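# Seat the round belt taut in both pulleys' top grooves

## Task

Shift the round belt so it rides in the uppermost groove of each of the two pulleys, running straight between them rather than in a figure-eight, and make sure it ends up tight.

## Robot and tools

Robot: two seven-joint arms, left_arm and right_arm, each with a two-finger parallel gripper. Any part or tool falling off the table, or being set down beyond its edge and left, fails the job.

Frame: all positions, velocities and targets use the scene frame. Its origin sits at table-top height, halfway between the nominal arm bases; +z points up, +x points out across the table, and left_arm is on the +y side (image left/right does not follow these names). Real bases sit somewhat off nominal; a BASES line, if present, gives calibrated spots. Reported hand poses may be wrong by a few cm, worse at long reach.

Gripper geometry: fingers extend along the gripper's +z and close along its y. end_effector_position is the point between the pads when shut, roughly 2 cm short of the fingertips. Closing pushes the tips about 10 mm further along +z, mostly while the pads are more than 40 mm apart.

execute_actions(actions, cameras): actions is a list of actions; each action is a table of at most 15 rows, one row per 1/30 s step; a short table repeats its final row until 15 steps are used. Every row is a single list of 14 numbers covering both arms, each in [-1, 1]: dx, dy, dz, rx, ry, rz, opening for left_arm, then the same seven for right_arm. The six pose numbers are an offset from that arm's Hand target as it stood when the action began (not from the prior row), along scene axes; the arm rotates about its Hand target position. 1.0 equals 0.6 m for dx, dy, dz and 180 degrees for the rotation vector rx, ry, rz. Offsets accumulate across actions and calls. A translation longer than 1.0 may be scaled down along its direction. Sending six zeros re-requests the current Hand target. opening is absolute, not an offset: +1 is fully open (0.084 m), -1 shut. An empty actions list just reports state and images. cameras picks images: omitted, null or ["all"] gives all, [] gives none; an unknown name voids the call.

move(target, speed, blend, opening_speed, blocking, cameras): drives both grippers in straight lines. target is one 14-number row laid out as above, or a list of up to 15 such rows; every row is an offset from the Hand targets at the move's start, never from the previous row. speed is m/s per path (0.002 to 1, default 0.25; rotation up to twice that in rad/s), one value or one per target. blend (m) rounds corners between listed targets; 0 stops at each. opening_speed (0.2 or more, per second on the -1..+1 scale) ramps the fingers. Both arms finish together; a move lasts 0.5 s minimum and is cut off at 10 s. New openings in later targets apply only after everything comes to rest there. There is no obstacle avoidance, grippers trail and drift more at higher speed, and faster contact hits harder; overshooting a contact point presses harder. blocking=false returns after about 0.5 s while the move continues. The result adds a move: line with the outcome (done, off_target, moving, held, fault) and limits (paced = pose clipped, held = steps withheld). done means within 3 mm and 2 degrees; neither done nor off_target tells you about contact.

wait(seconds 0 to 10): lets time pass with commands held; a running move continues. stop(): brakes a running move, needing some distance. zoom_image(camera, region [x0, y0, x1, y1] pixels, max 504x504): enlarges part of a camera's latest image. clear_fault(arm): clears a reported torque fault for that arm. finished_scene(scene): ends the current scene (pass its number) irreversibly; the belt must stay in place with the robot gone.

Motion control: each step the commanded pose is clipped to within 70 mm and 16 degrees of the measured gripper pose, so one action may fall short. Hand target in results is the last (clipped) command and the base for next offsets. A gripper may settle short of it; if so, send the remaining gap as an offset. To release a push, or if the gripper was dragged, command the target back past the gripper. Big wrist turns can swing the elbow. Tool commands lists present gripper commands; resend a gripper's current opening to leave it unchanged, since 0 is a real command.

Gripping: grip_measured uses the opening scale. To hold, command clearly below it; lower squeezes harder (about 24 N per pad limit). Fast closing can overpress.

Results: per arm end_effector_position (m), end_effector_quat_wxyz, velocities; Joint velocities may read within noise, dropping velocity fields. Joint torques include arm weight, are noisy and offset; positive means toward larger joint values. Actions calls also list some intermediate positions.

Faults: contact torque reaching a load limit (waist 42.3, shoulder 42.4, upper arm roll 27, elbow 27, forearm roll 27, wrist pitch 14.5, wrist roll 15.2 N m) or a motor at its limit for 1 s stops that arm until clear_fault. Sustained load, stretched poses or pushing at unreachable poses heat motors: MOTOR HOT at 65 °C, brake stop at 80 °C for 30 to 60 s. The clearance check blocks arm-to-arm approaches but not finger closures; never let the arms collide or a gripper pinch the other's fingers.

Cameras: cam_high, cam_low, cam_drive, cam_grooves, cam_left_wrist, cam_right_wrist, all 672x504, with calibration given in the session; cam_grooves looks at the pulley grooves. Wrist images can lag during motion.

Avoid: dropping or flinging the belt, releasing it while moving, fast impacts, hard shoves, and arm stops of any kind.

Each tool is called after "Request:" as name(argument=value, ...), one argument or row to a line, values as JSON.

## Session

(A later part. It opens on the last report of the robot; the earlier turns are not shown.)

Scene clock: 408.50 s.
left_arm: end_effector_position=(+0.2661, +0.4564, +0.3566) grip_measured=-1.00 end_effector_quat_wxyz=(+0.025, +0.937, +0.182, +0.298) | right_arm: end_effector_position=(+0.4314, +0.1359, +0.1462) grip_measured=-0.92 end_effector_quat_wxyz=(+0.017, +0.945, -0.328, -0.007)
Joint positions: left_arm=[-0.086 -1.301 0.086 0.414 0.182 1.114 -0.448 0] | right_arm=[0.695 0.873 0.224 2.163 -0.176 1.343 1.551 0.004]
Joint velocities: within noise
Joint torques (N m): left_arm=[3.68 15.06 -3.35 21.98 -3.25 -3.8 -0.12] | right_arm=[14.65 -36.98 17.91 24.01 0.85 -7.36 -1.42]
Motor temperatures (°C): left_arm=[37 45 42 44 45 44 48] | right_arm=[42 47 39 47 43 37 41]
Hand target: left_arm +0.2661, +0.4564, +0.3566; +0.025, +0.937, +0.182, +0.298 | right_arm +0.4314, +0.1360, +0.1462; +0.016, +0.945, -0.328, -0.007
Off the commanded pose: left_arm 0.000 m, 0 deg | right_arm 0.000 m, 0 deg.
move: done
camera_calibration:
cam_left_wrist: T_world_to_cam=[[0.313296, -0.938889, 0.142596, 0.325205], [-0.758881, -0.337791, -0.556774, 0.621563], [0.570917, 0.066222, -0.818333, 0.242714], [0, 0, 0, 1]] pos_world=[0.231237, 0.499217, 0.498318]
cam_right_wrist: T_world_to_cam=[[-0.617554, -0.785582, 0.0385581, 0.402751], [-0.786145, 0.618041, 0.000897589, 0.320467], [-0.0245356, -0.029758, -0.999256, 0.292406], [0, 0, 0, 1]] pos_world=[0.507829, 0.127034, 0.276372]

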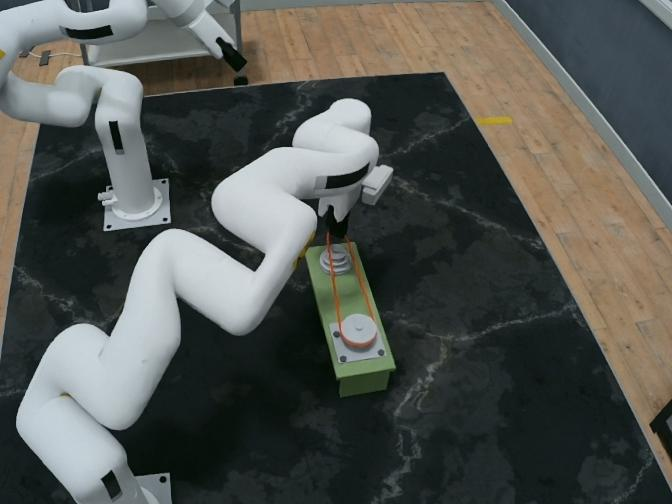

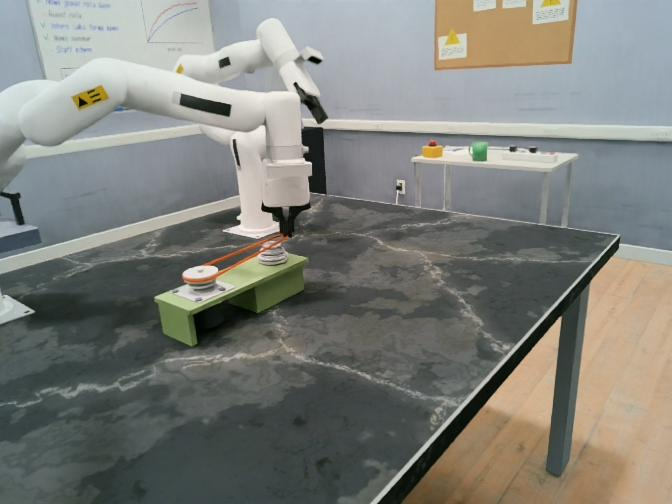

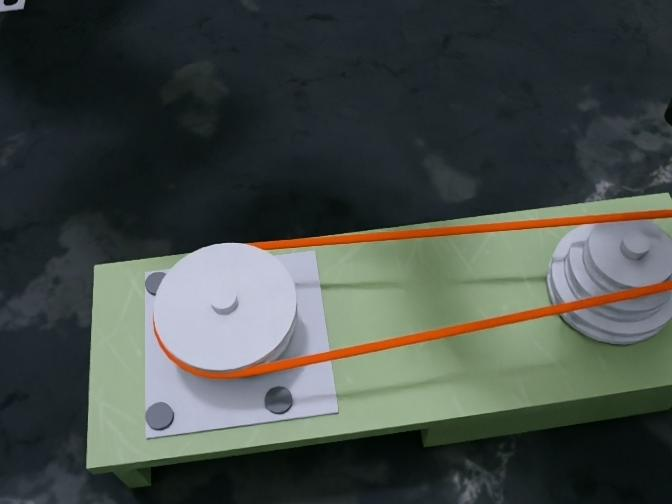

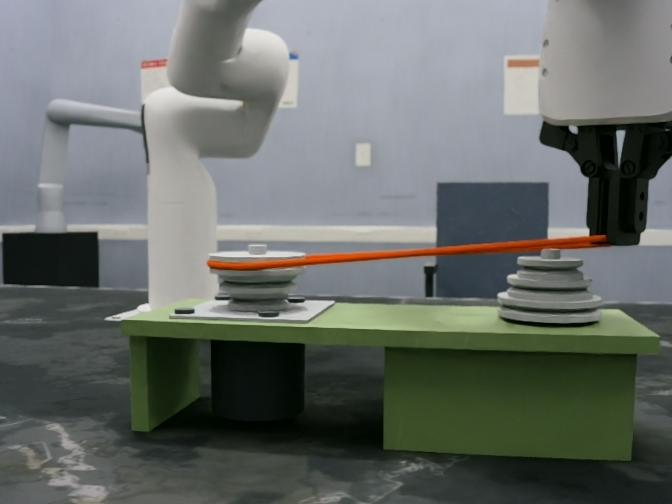

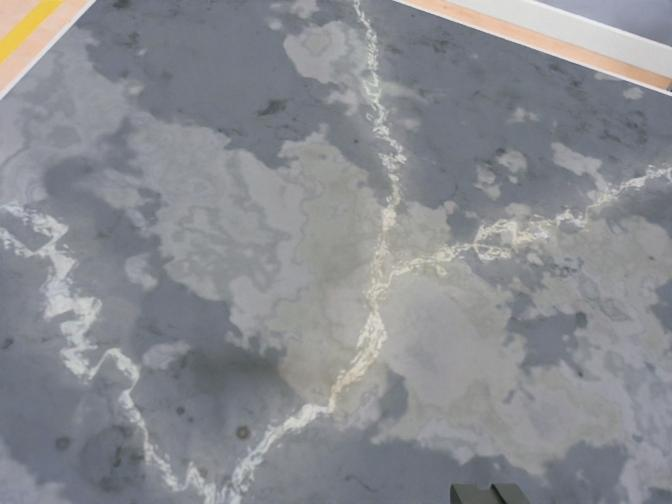

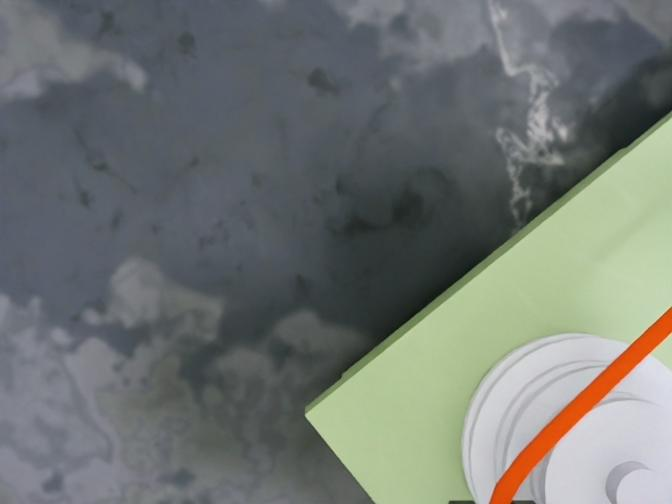

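Request:
move(
  target=[
    [0,0,0,0,0,0,-1,0.003,-0.02,-0.004,0,0,0,-1],
    [0,0,0,0,0,0,-1,0.003,-0.02,-0.0105,0,0,0,-1],
  ],
  speed=0.04,
)

Request:
zoom_image(
  camera="cam_grooves",
  region=[430, 180, 630, 330],
)

Request:
zoom_image(
  camera="cam_high",
  region=[290, 210, 410, 300],
)

Request:
zoom_image(
  camera="cam_drive",
  region=[472, 150, 672, 350],
)

Scene clock: 425.10 s.
left_arm: end_effector_position=(+0.2661, +0.4564, +0.3566) grip_measured=-1.00 end_effector_quat_wxyz=(+0.025, +0.937, +0.182, +0.298) | right_arm: end_effector_position=(+0.4332, +0.1240, +0.1400) grip_measured=-0.92 end_effector_quat_wxyz=(+0.016, +0.945, -0.328, -0.007)
Joint positions: left_arm=[-0.086 -1.301 0.086 0.414 0.182 1.114 -0.448 0] | right_arm=[0.671 0.834 0.226 2.077 -0.173 1.296 1.541 0.004]
Joint velocities: within noise
Joint torques (N m): left_arm=[3.87 14.91 -3.41 22.01 -3.35 -3.84 -0.01] | right_arm=[-3.98 -47.79 2.13 13.42 -1.68 -4.61 -1.39]
Motor temperatures (°C): left_arm=[37 45 42 44 45 44 48] | right_arm=[42 47 40 49 43 39 41]
Hand target: left_arm +0.2661, +0.4564, +0.3566; +0.025, +0.937, +0.182, +0.298 | right_arm +0.4332, +0.1240, +0.1399; +0.016, +0.945, -0.328, -0.007
Off the commanded pose: left_arm 0.000 m, 0 deg | right_arm 0.000 m, 0 deg.
move: done
camera_calibration:
cam_left_wrist: T_world_to_cam=[[0.313296, -0.938889, 0.142596, 0.325205], [-0.758881, -0.337791, -0.556774, 0.621563], [0.570917, 0.066222, -0.818333, 0.242714], [0, 0, 0, 1]] pos_world=[0.231237, 0.499217, 0.498318]
cam_right_wrist: T_world_to_cam=[[-0.617379, -0.785728, 0.0383852, 0.394665], [-0.78628, 0.61787, 0.00116872, 0.329178], [-0.0246353, -0.0294599, -0.999262, 0.285918], [0, 0, 0, 1]] pos_world=[0.509528, 0.115134, 0.270173]

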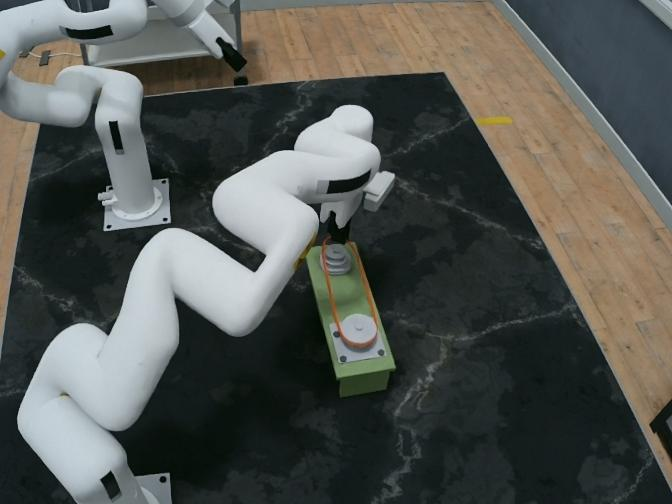

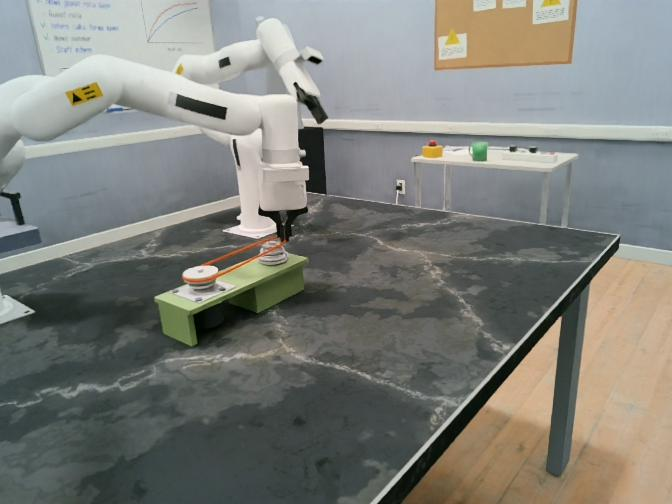

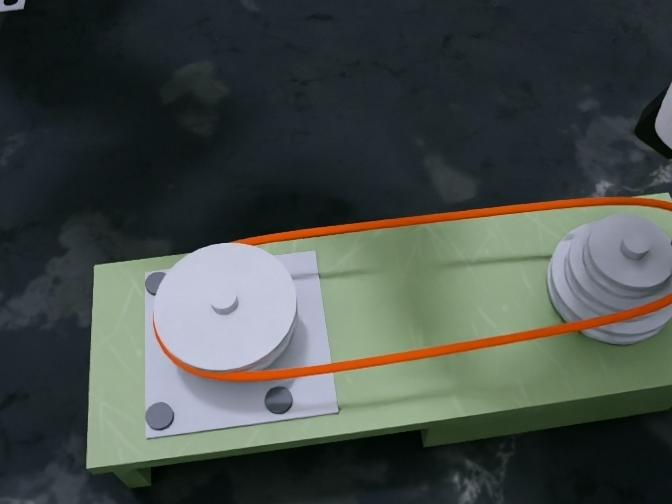

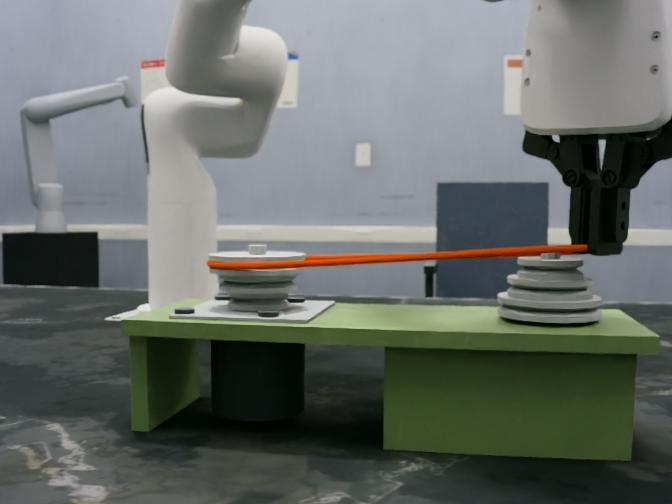

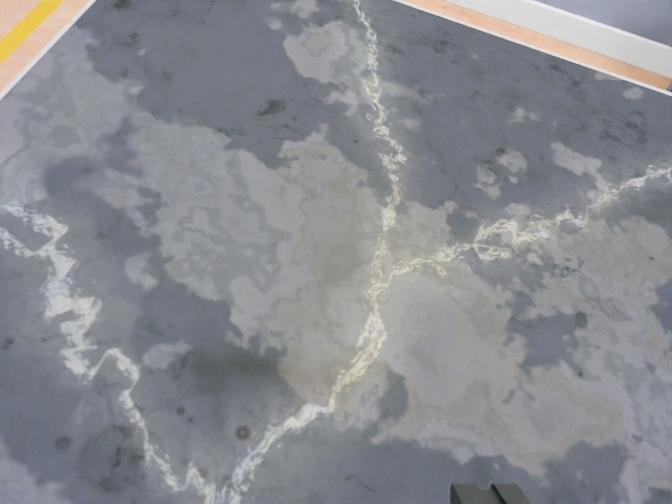

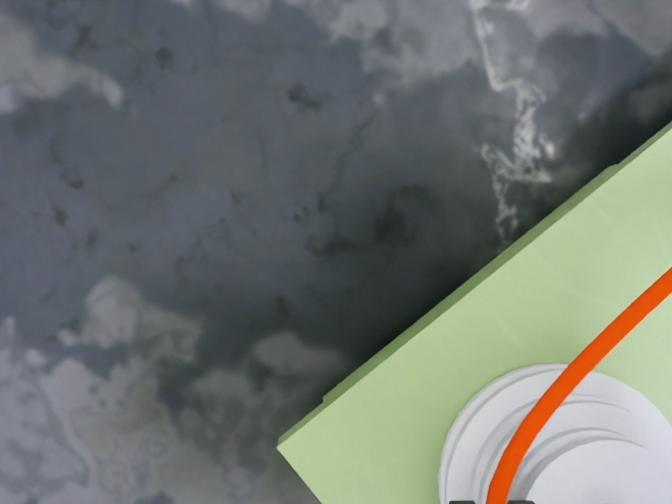

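Scaled by 2.520 from the camera's 672x504 image, which has a finer 960x720 frame.

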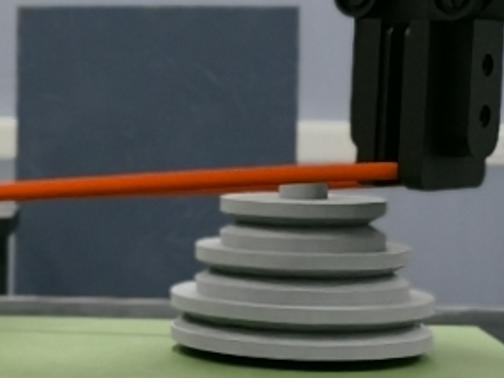

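Scaled by 4.200 from the camera's 672x504 image, which has a finer 960x720 frame.

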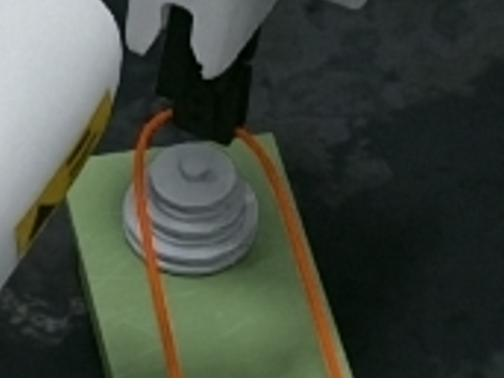

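Scaled by 2.520 from the camera's 672x504 image, which has a finer 960x720 frame.

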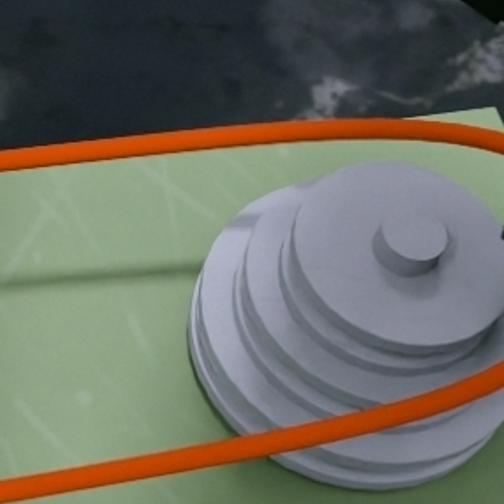

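Request:
move(
  target=[0,0,0,0,0,0,-1,-0.006,0.0125,0.003,0,0,0.06,-1],
  speed=0.04,
)

Request:
zoom_image(
  camera="cam_grooves",
  region=[430, 180, 630, 330],
)

Request:
zoom_image(
  camera="cam_high",
  region=[290, 210, 410, 300],
)

Request:
zoom_image(
  camera="cam_drive",
  region=[472, 150, 672, 350],
)

Scene clock: 436.23 s.
left_arm: end_effector_position=(+0.2661, +0.4564, +0.3566) grip_measured=-1.00 end_effector_quat_wxyz=(+0.025, +0.937, +0.182, +0.298) | right_arm: end_effector_position=(+0.4296, +0.1315, +0.1417) grip_measured=-0.92 end_effector_quat_wxyz=(+0.017, +0.971, -0.237, -0.005)
Joint positions: left_arm=[-0.086 -1.301 0.086 0.414 0.182 1.114 -0.448 0] | right_arm=[0.672 0.851 0.255 2.107 -0.204 1.313 1.377 0.004]
Joint velocities: within noise
Joint torques (N m): left_arm=[3.48 15.26 -3.36 21.99 -3.21 -3.94 -0.11] | right_arm=[9.94 -33.96 11.83 21.17 -0.97 -3.56 -1.47]
Motor temperatures (°C): left_arm=[37 45 42 44 45 44 48] | right_arm=[42 47 39 48 43 38 41]
Hand target: left_arm +0.2661, +0.4564, +0.3566; +0.025, +0.937, +0.182, +0.298 | right_arm +0.4296, +0.1315, +0.1417; +0.017, +0.971, -0.237, -0.005
Off the commanded pose: left_arm 0.000 m, 0 deg | right_arm 0.000 m, 0 deg.
move: done
camera_calibration:
cam_left_wrist: T_world_to_cam=[[0.313296, -0.938889, 0.142596, 0.325205], [-0.758881, -0.337791, -0.556774, 0.621563], [0.570917, 0.066222, -0.818333, 0.242714], [0, 0, 0, 1]] pos_world=[0.231237, 0.499217, 0.498318]
cam_right_wrist: T_world_to_cam=[[-0.459369, -0.887412, 0.0384764, 0.343755], [-0.888054, 0.459739, 0.000857816, 0.386384], [-0.0184503, -0.0337751, -0.999259, 0.285641], [0, 0, 0, 1]] pos_world=[0.50631, 0.137064, 0.271872]

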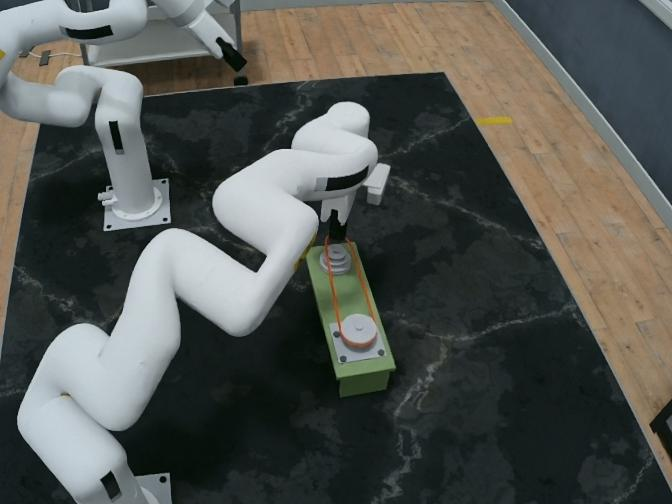

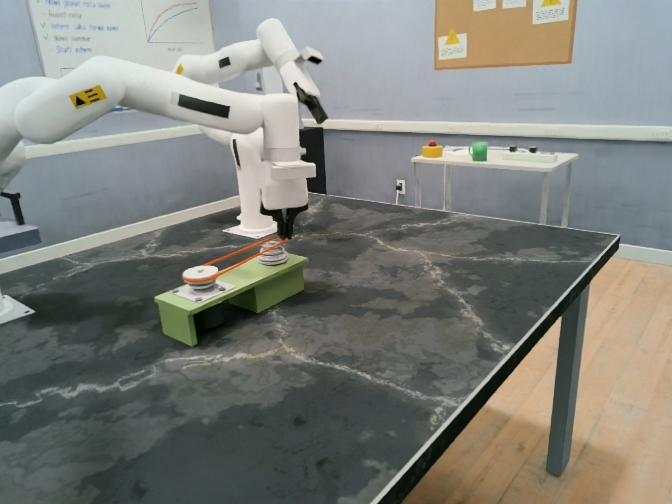

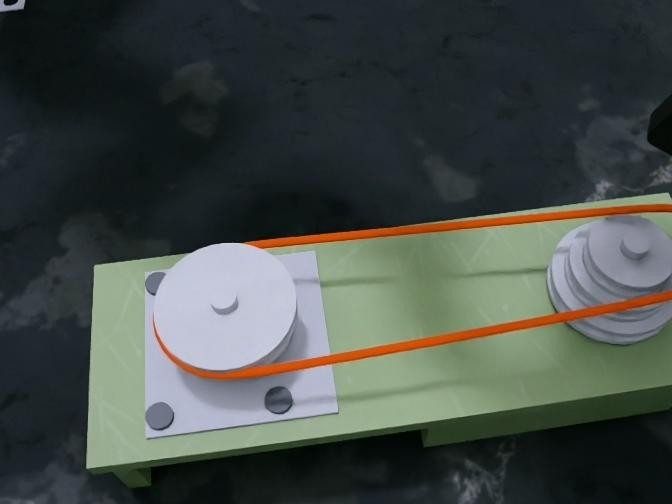

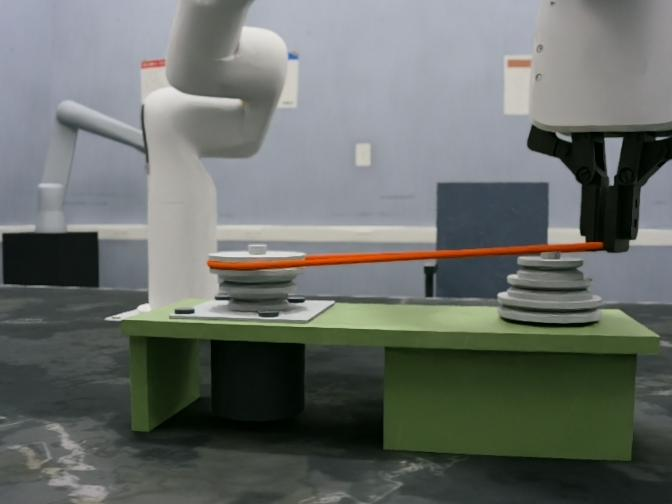

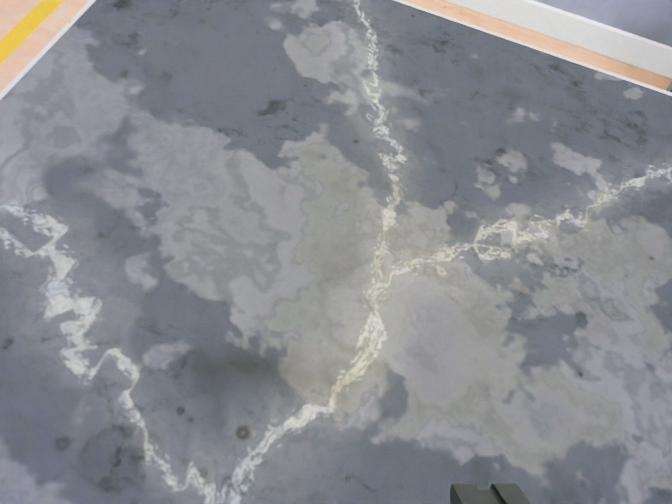

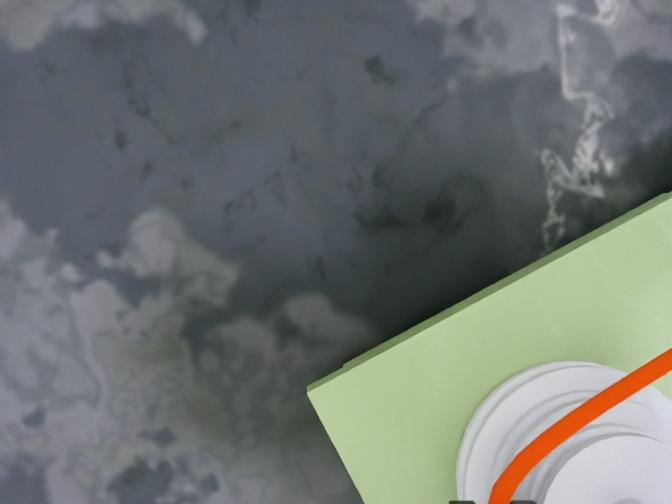

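Scaled by 2.520 from the camera's 672x504 image, which has a finer 960x720 frame.

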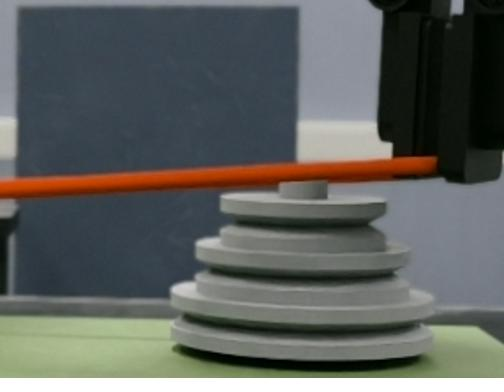

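Scaled by 4.200 from the camera's 672x504 image, which has a finer 960x720 frame.

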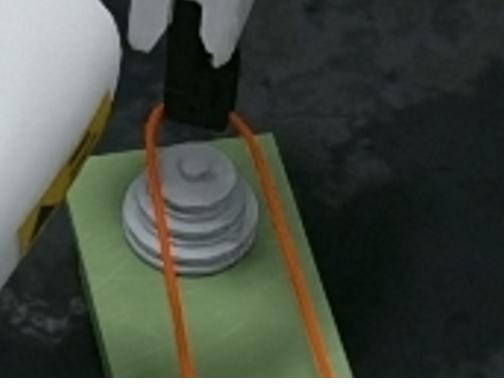

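Scaled by 2.520 from the camera's 672x504 image, which has a finer 960x720 frame.

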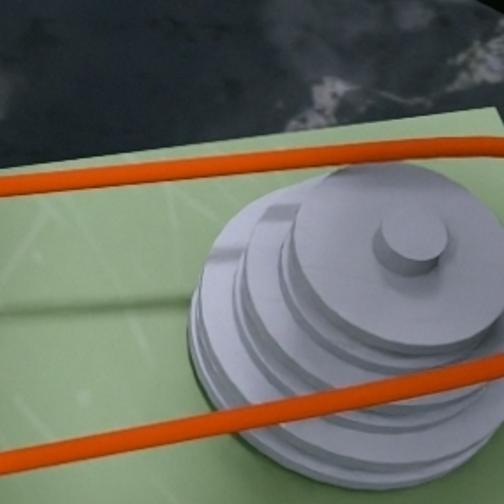

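Request:
execute_actions(
  actions=[],
)

Request:
zoom_image(
  camera="cam_drive",
  region=[472, 150, 672, 350],
)

Scene clock: 449.40 s.
left_arm: end_effector_position=(+0.2661, +0.4564, +0.3566) grip_measured=-1.00 end_effector_quat_wxyz=(+0.025, +0.937, +0.182, +0.298) | right_arm: end_effector_position=(+0.4296, +0.1315, +0.1417) grip_measured=-0.92 end_effector_quat_wxyz=(+0.017, +0.971, -0.237, -0.005)
Joint positions: left_arm=[-0.086 -1.301 0.086 0.414 0.182 1.114 -0.448 0] | right_arm=[0.672 0.851 0.255 2.107 -0.204 1.313 1.377 0.004]
Joint velocities: within noise
Joint torques (N m): left_arm=[3.47 14.95 -3.28 22.01 -3.32 -3.88 -0.16] | right_arm=[9.64 -35.75 11.02 19.88 -0.61 -5.07 -1.2]
Motor temperatures (°C): left_arm=[37 45 42 44 45 44 48] | right_arm=[42 47 39 48 43 38 41]
Hand target: left_arm +0.2661, +0.4564, +0.3566; +0.025, +0.937, +0.182, +0.298 | right_arm +0.4296, +0.1315, +0.1417; +0.017, +0.971, -0.237, -0.005
Tool commands: left_gripper/opening=-1.0 right_gripper/opening=-1.0
Off the commanded pose: left_arm 0.000 m, 0 deg | right_arm 0.000 m, 0 deg.
camera_calibration:
cam_left_wrist: T_world_to_cam=[[0.313296, -0.938889, 0.142596, 0.325205], [-0.758881, -0.337791, -0.556774, 0.621563], [0.570917, 0.066222, -0.818333, 0.242714], [0, 0, 0, 1]] pos_world=[0.231237, 0.499217, 0.498318]
cam_right_wrist: T_world_to_cam=[[-0.45925, -0.887473, 0.038477, 0.343702], [-0.888115, 0.45962, 0.000862156, 0.38643], [-0.0184499, -0.033776, -0.999259, 0.285641], [0, 0, 0, 1]] pos_world=[0.50631, 0.137064, 0.271872]

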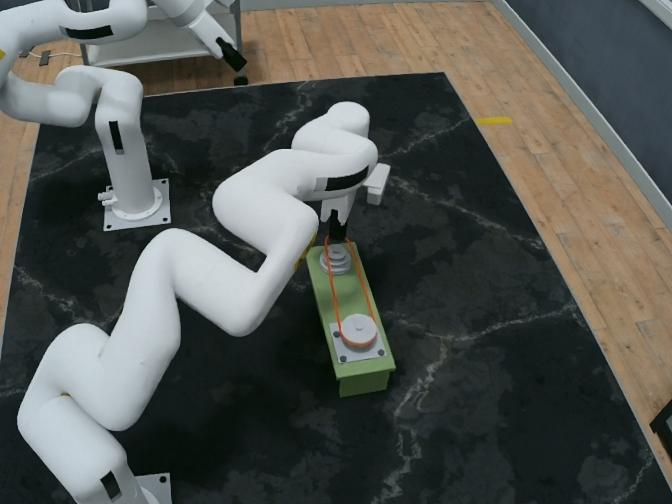

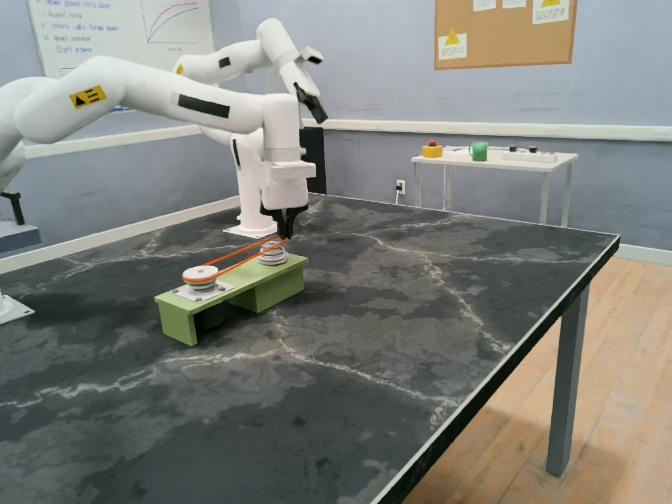

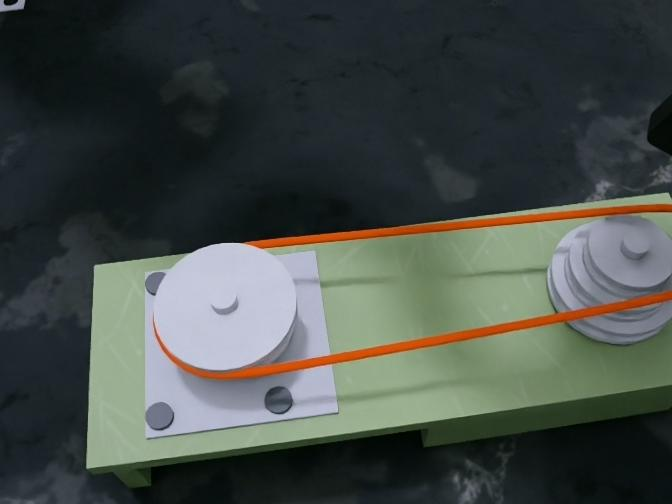

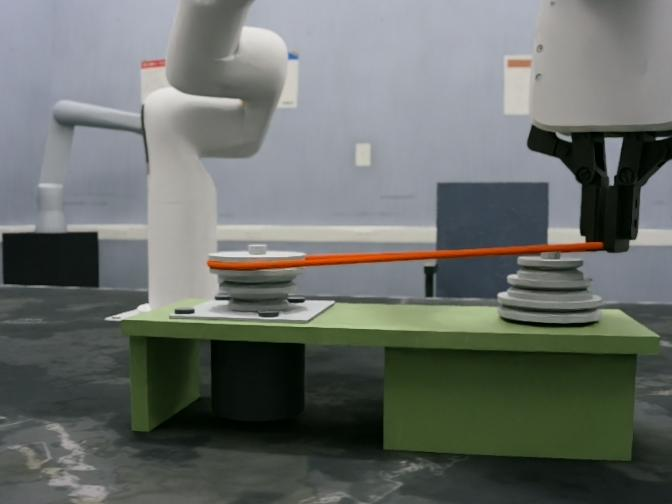

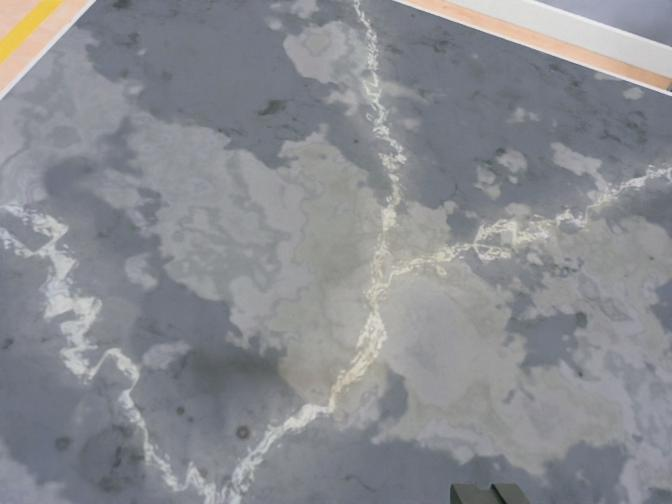

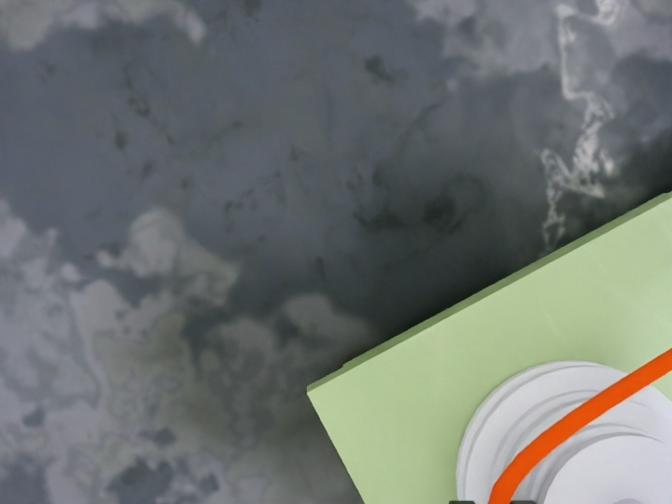

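Scaled by 2.520 from the camera's 672x504 image, which has a finer 960x720 frame.

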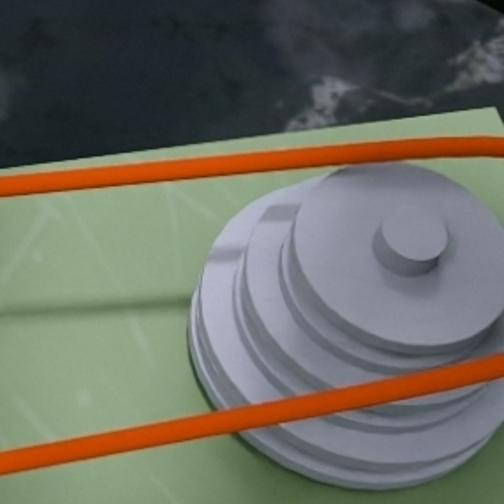

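Request:
move(
  target=[0,0,0,0,0,0,-1,0.0257,-0.0133,0,0,0,-0.098,-1],
  speed=0.05,
  cameras=["cam_high","cam_drive"],
)

Request:
zoom_image(
  camera="cam_drive",
  region=[472, 150, 672, 350],
)

Request:
zoom_image(
  camera="cam_high",
  region=[280, 200, 420, 300],
)

Scene clock: 479.83 s.
left_arm: end_effector_position=(+0.2661, +0.4564, +0.3566) grip_measured=-1.00 end_effector_quat_wxyz=(+0.025, +0.937, +0.182, +0.298) | right_arm: end_effector_position=(+0.4450, +0.1235, +0.1417) grip_measured=-0.92 end_effector_quat_wxyz=(+0.016, +0.923, -0.383, -0.008)
Joint positions: left_arm=[-0.086 -1.301 0.086 0.414 0.182 1.114 -0.448 0] | right_arm=[0.677 0.877 0.203 2.159 -0.157 1.332 1.634 0.004]
Joint velocities: within noise
Joint torques (N m): left_arm=[3.78 15.08 -3.37 21.96 -3.26 -3.87 -0.08] | right_arm=[7.51 -33.98 1.53 20.13 3.09 -1.65 1.73]
Motor temperatures (°C): left_arm=[37 45 42 44 45 44 48] | right_arm=[42 47 39 48 43 38 41]
Hand target: left_arm +0.2661, +0.4564, +0.3566; +0.025, +0.937, +0.182, +0.298 | right_arm +0.4450, +0.1235, +0.1417; +0.016, +0.923, -0.383, -0.008
Off the commanded pose: left_arm 0.000 m, 0 deg | right_arm 0.000 m, 0 deg.
move: done
Images, in order (width x height): cam_high 672x504, cam_drive 672x504.

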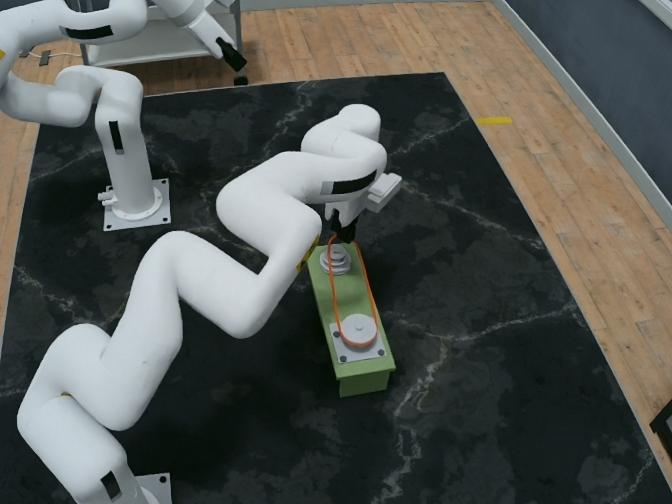

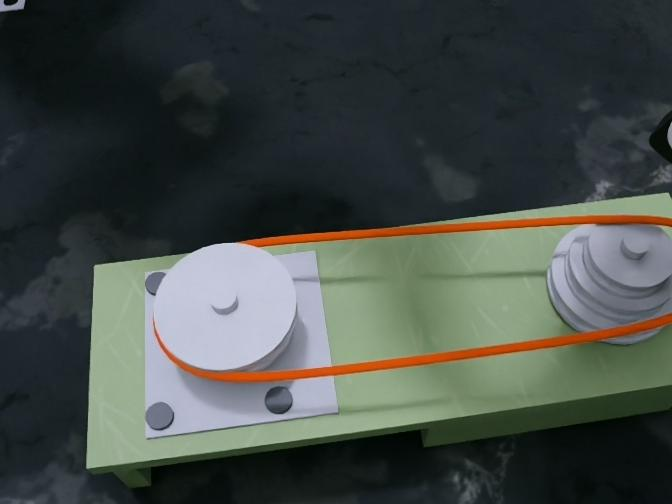

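Scaled by 2.520 from the camera's 672x504 image, which has a finer 960x720 frame.

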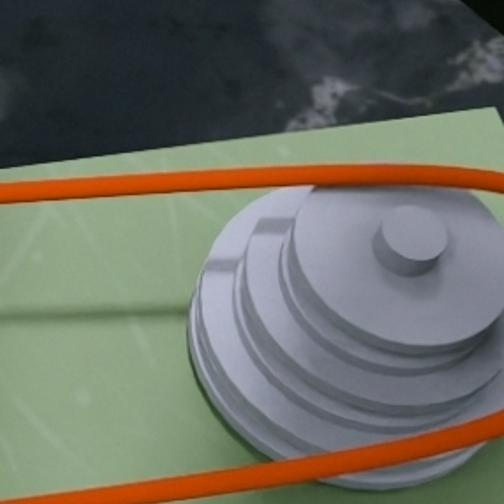

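Scaled by 3.600 from the camera's 672x504 image, which has a finer 960x720 frame.

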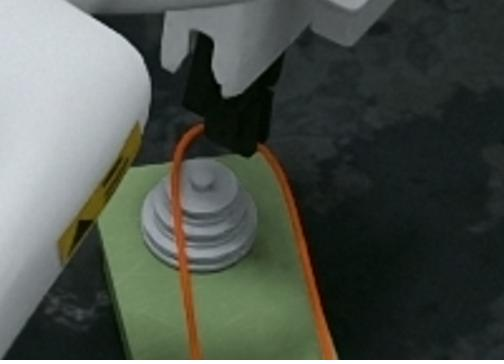

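Request:
move(
  target=[0,0,0,0,0,0,-1,-0.0225,0.0167,0,0,0,0,-1],
  speed=0.04,
  cameras=["cam_high","cam_drive","cam_grooves"],
)

Request:
zoom_image(
  camera="cam_drive",
  region=[472, 150, 672, 350],
)

Request:
zoom_image(
  camera="cam_high",
  region=[280, 200, 420, 300],
)

Scene clock: 486.93 s.
left_arm: end_effector_position=(+0.2661, +0.4564, +0.3566) grip_measured=-1.00 end_effector_quat_wxyz=(+0.025, +0.937, +0.182, +0.298) | right_arm: end_effector_position=(+0.4316, +0.1334, +0.1417) grip_measured=-0.92 end_effector_quat_wxyz=(+0.016, +0.923, -0.383, -0.008)
Joint positions: left_arm=[-0.086 -1.301 0.086 0.414 0.182 1.114 -0.448 0] | right_arm=[0.697 0.863 0.206 2.135 -0.157 1.322 1.66 0.004]
Joint velocities: within noise
Joint torques (N m): left_arm=[3.56 15.16 -3.44 22.09 -3.3 -3.91 -0.06] | right_arm=[12.46 -50.45 14.4 16.43 -0.08 -8.51 1.76]
Motor temperatures (°C): left_arm=[37 45 42 44 45 44 48] | right_arm=[42 47 39 48 43 38 41]
Hand target: left_arm +0.2661, +0.4564, +0.3566; +0.025, +0.937, +0.182, +0.298 | right_arm +0.4315, +0.1335, +0.1417; +0.016, +0.923, -0.383, -0.008
Off the commanded pose: left_arm 0.000 m, 0 deg | right_arm 0.000 m, 0 deg.
move: done
Images, in order (width x height): cam_high 672x504, cam_drive 672x504, cam_grooves 672x504.

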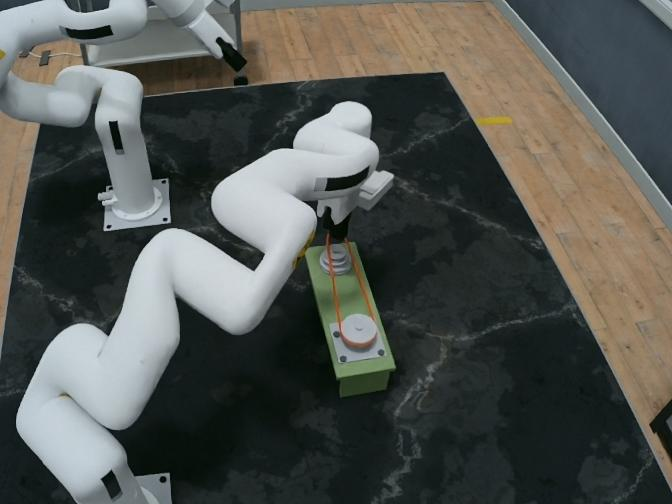

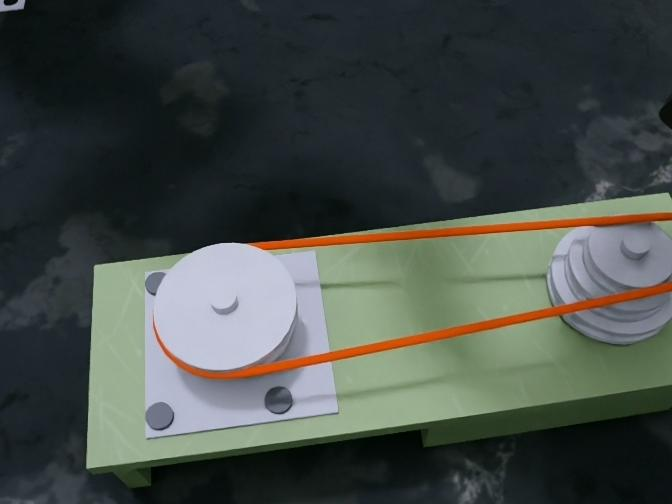

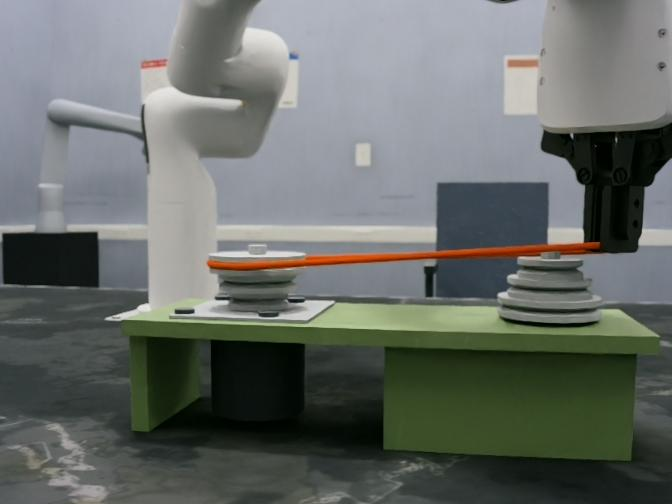

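Scaled by 2.520 from the camera's 672x504 image, which has a finer 960x720 frame.

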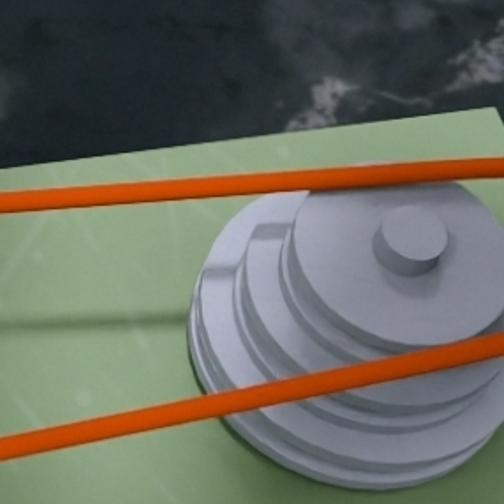

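Scaled by 3.600 from the camera's 672x504 image, which has a finer 960x720 frame.

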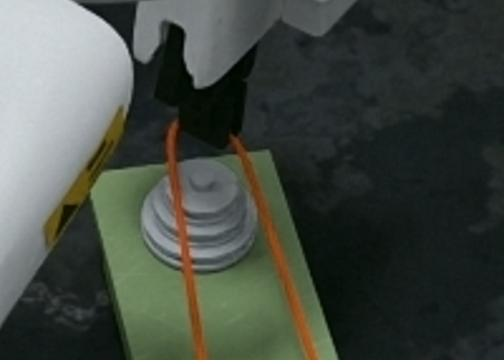

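Request:
move(
  target=[
    [0,0,0,0,0,0,-1,0.0225,-0.0167,0,0,0,0,-1],
    [0,0,0,0,0,0,-1,0.0225,-0.0167,0,0,0,0,-0.84],
    [0,0,0,0,0,0,-1,0.0395,-0.044,0,0,0,-0.07,-0.84],
    [0,0,0,0,0,0,-1,0.0395,-0.044,0,0,0,-0.07,-1],
  ],
  speed=0.04,
  cameras=["cam_high","cam_drive"],
)

Request:
zoom_image(
  camera="cam_drive",
  region=[472, 150, 672, 350],
)

Request:
zoom_image(
  camera="cam_high",
  region=[280, 200, 420, 300],
)

Scene clock: 497.00 s.
left_arm: end_effector_position=(+0.2661, +0.4564, +0.3566) grip_measured=-1.00 end_effector_quat_wxyz=(+0.025, +0.937, +0.182, +0.298) | right_arm: end_effector_position=(+0.4552, +0.1071, +0.1417) grip_measured=-0.92 end_effector_quat_wxyz=(+0.015, +0.876, -0.482, -0.010)
Joint positions: left_arm=[-0.086 -1.301 0.086 0.414 0.182 1.114 -0.448 0] | right_arm=[0.662 0.849 0.168 2.115 -0.12 1.31 1.811 0.004]
Joint velocities: within noise
Joint torques (N m): left_arm=[3.85 15.56 -3.37 21.85 -3.29 -3.84 -0.08] | right_arm=[-4.68 -47.84 -0.15 13.21 2.68 -3.77 1.53]
Motor temperatures (°C): left_arm=[37 45 42 44 45 44 48] | right_arm=[42 48 39 47 43 39 41]
Hand target: left_arm +0.2661, +0.4564, +0.3566; +0.025, +0.937, +0.182, +0.298 | right_arm +0.4552, +0.1071, +0.1417; +0.015, +0.876, -0.482, -0.010
Off the commanded pose: left_arm 0.000 m, 0 deg | right_arm 0.000 m, 0 deg.
move: done
Images, in order (width x height): cam_high 672x504, cam_drive 672x504.

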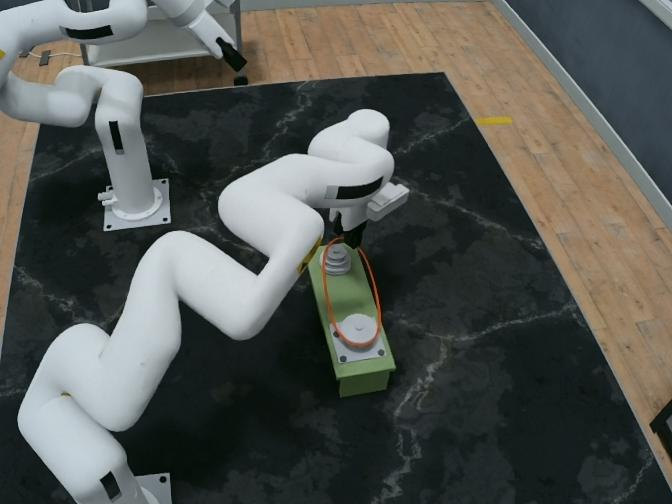

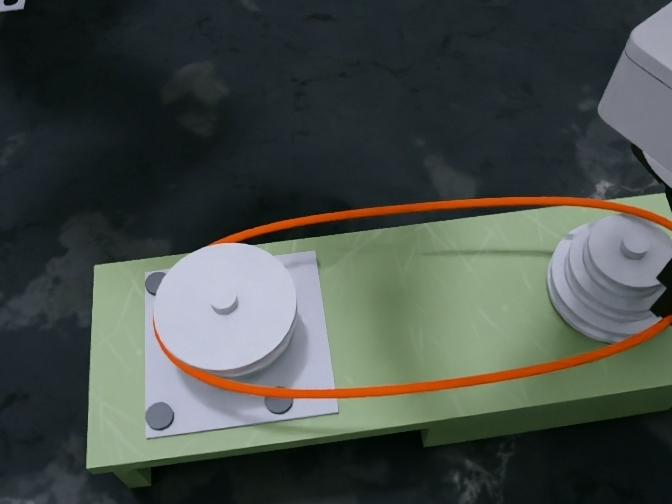

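Scaled by 2.520 from the camera's 672x504 image, which has a finer 960x720 frame.

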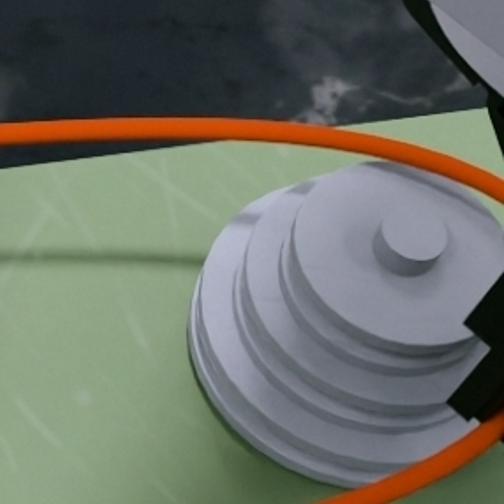

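Scaled by 3.600 from the camera's 672x504 image, which has a finer 960x720 frame.

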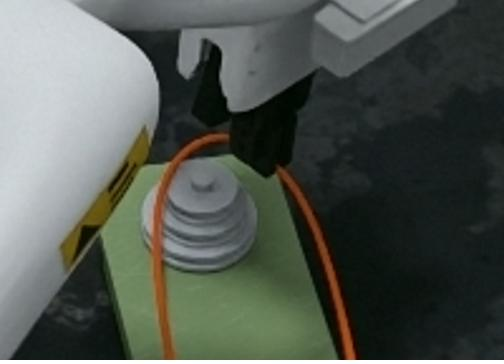

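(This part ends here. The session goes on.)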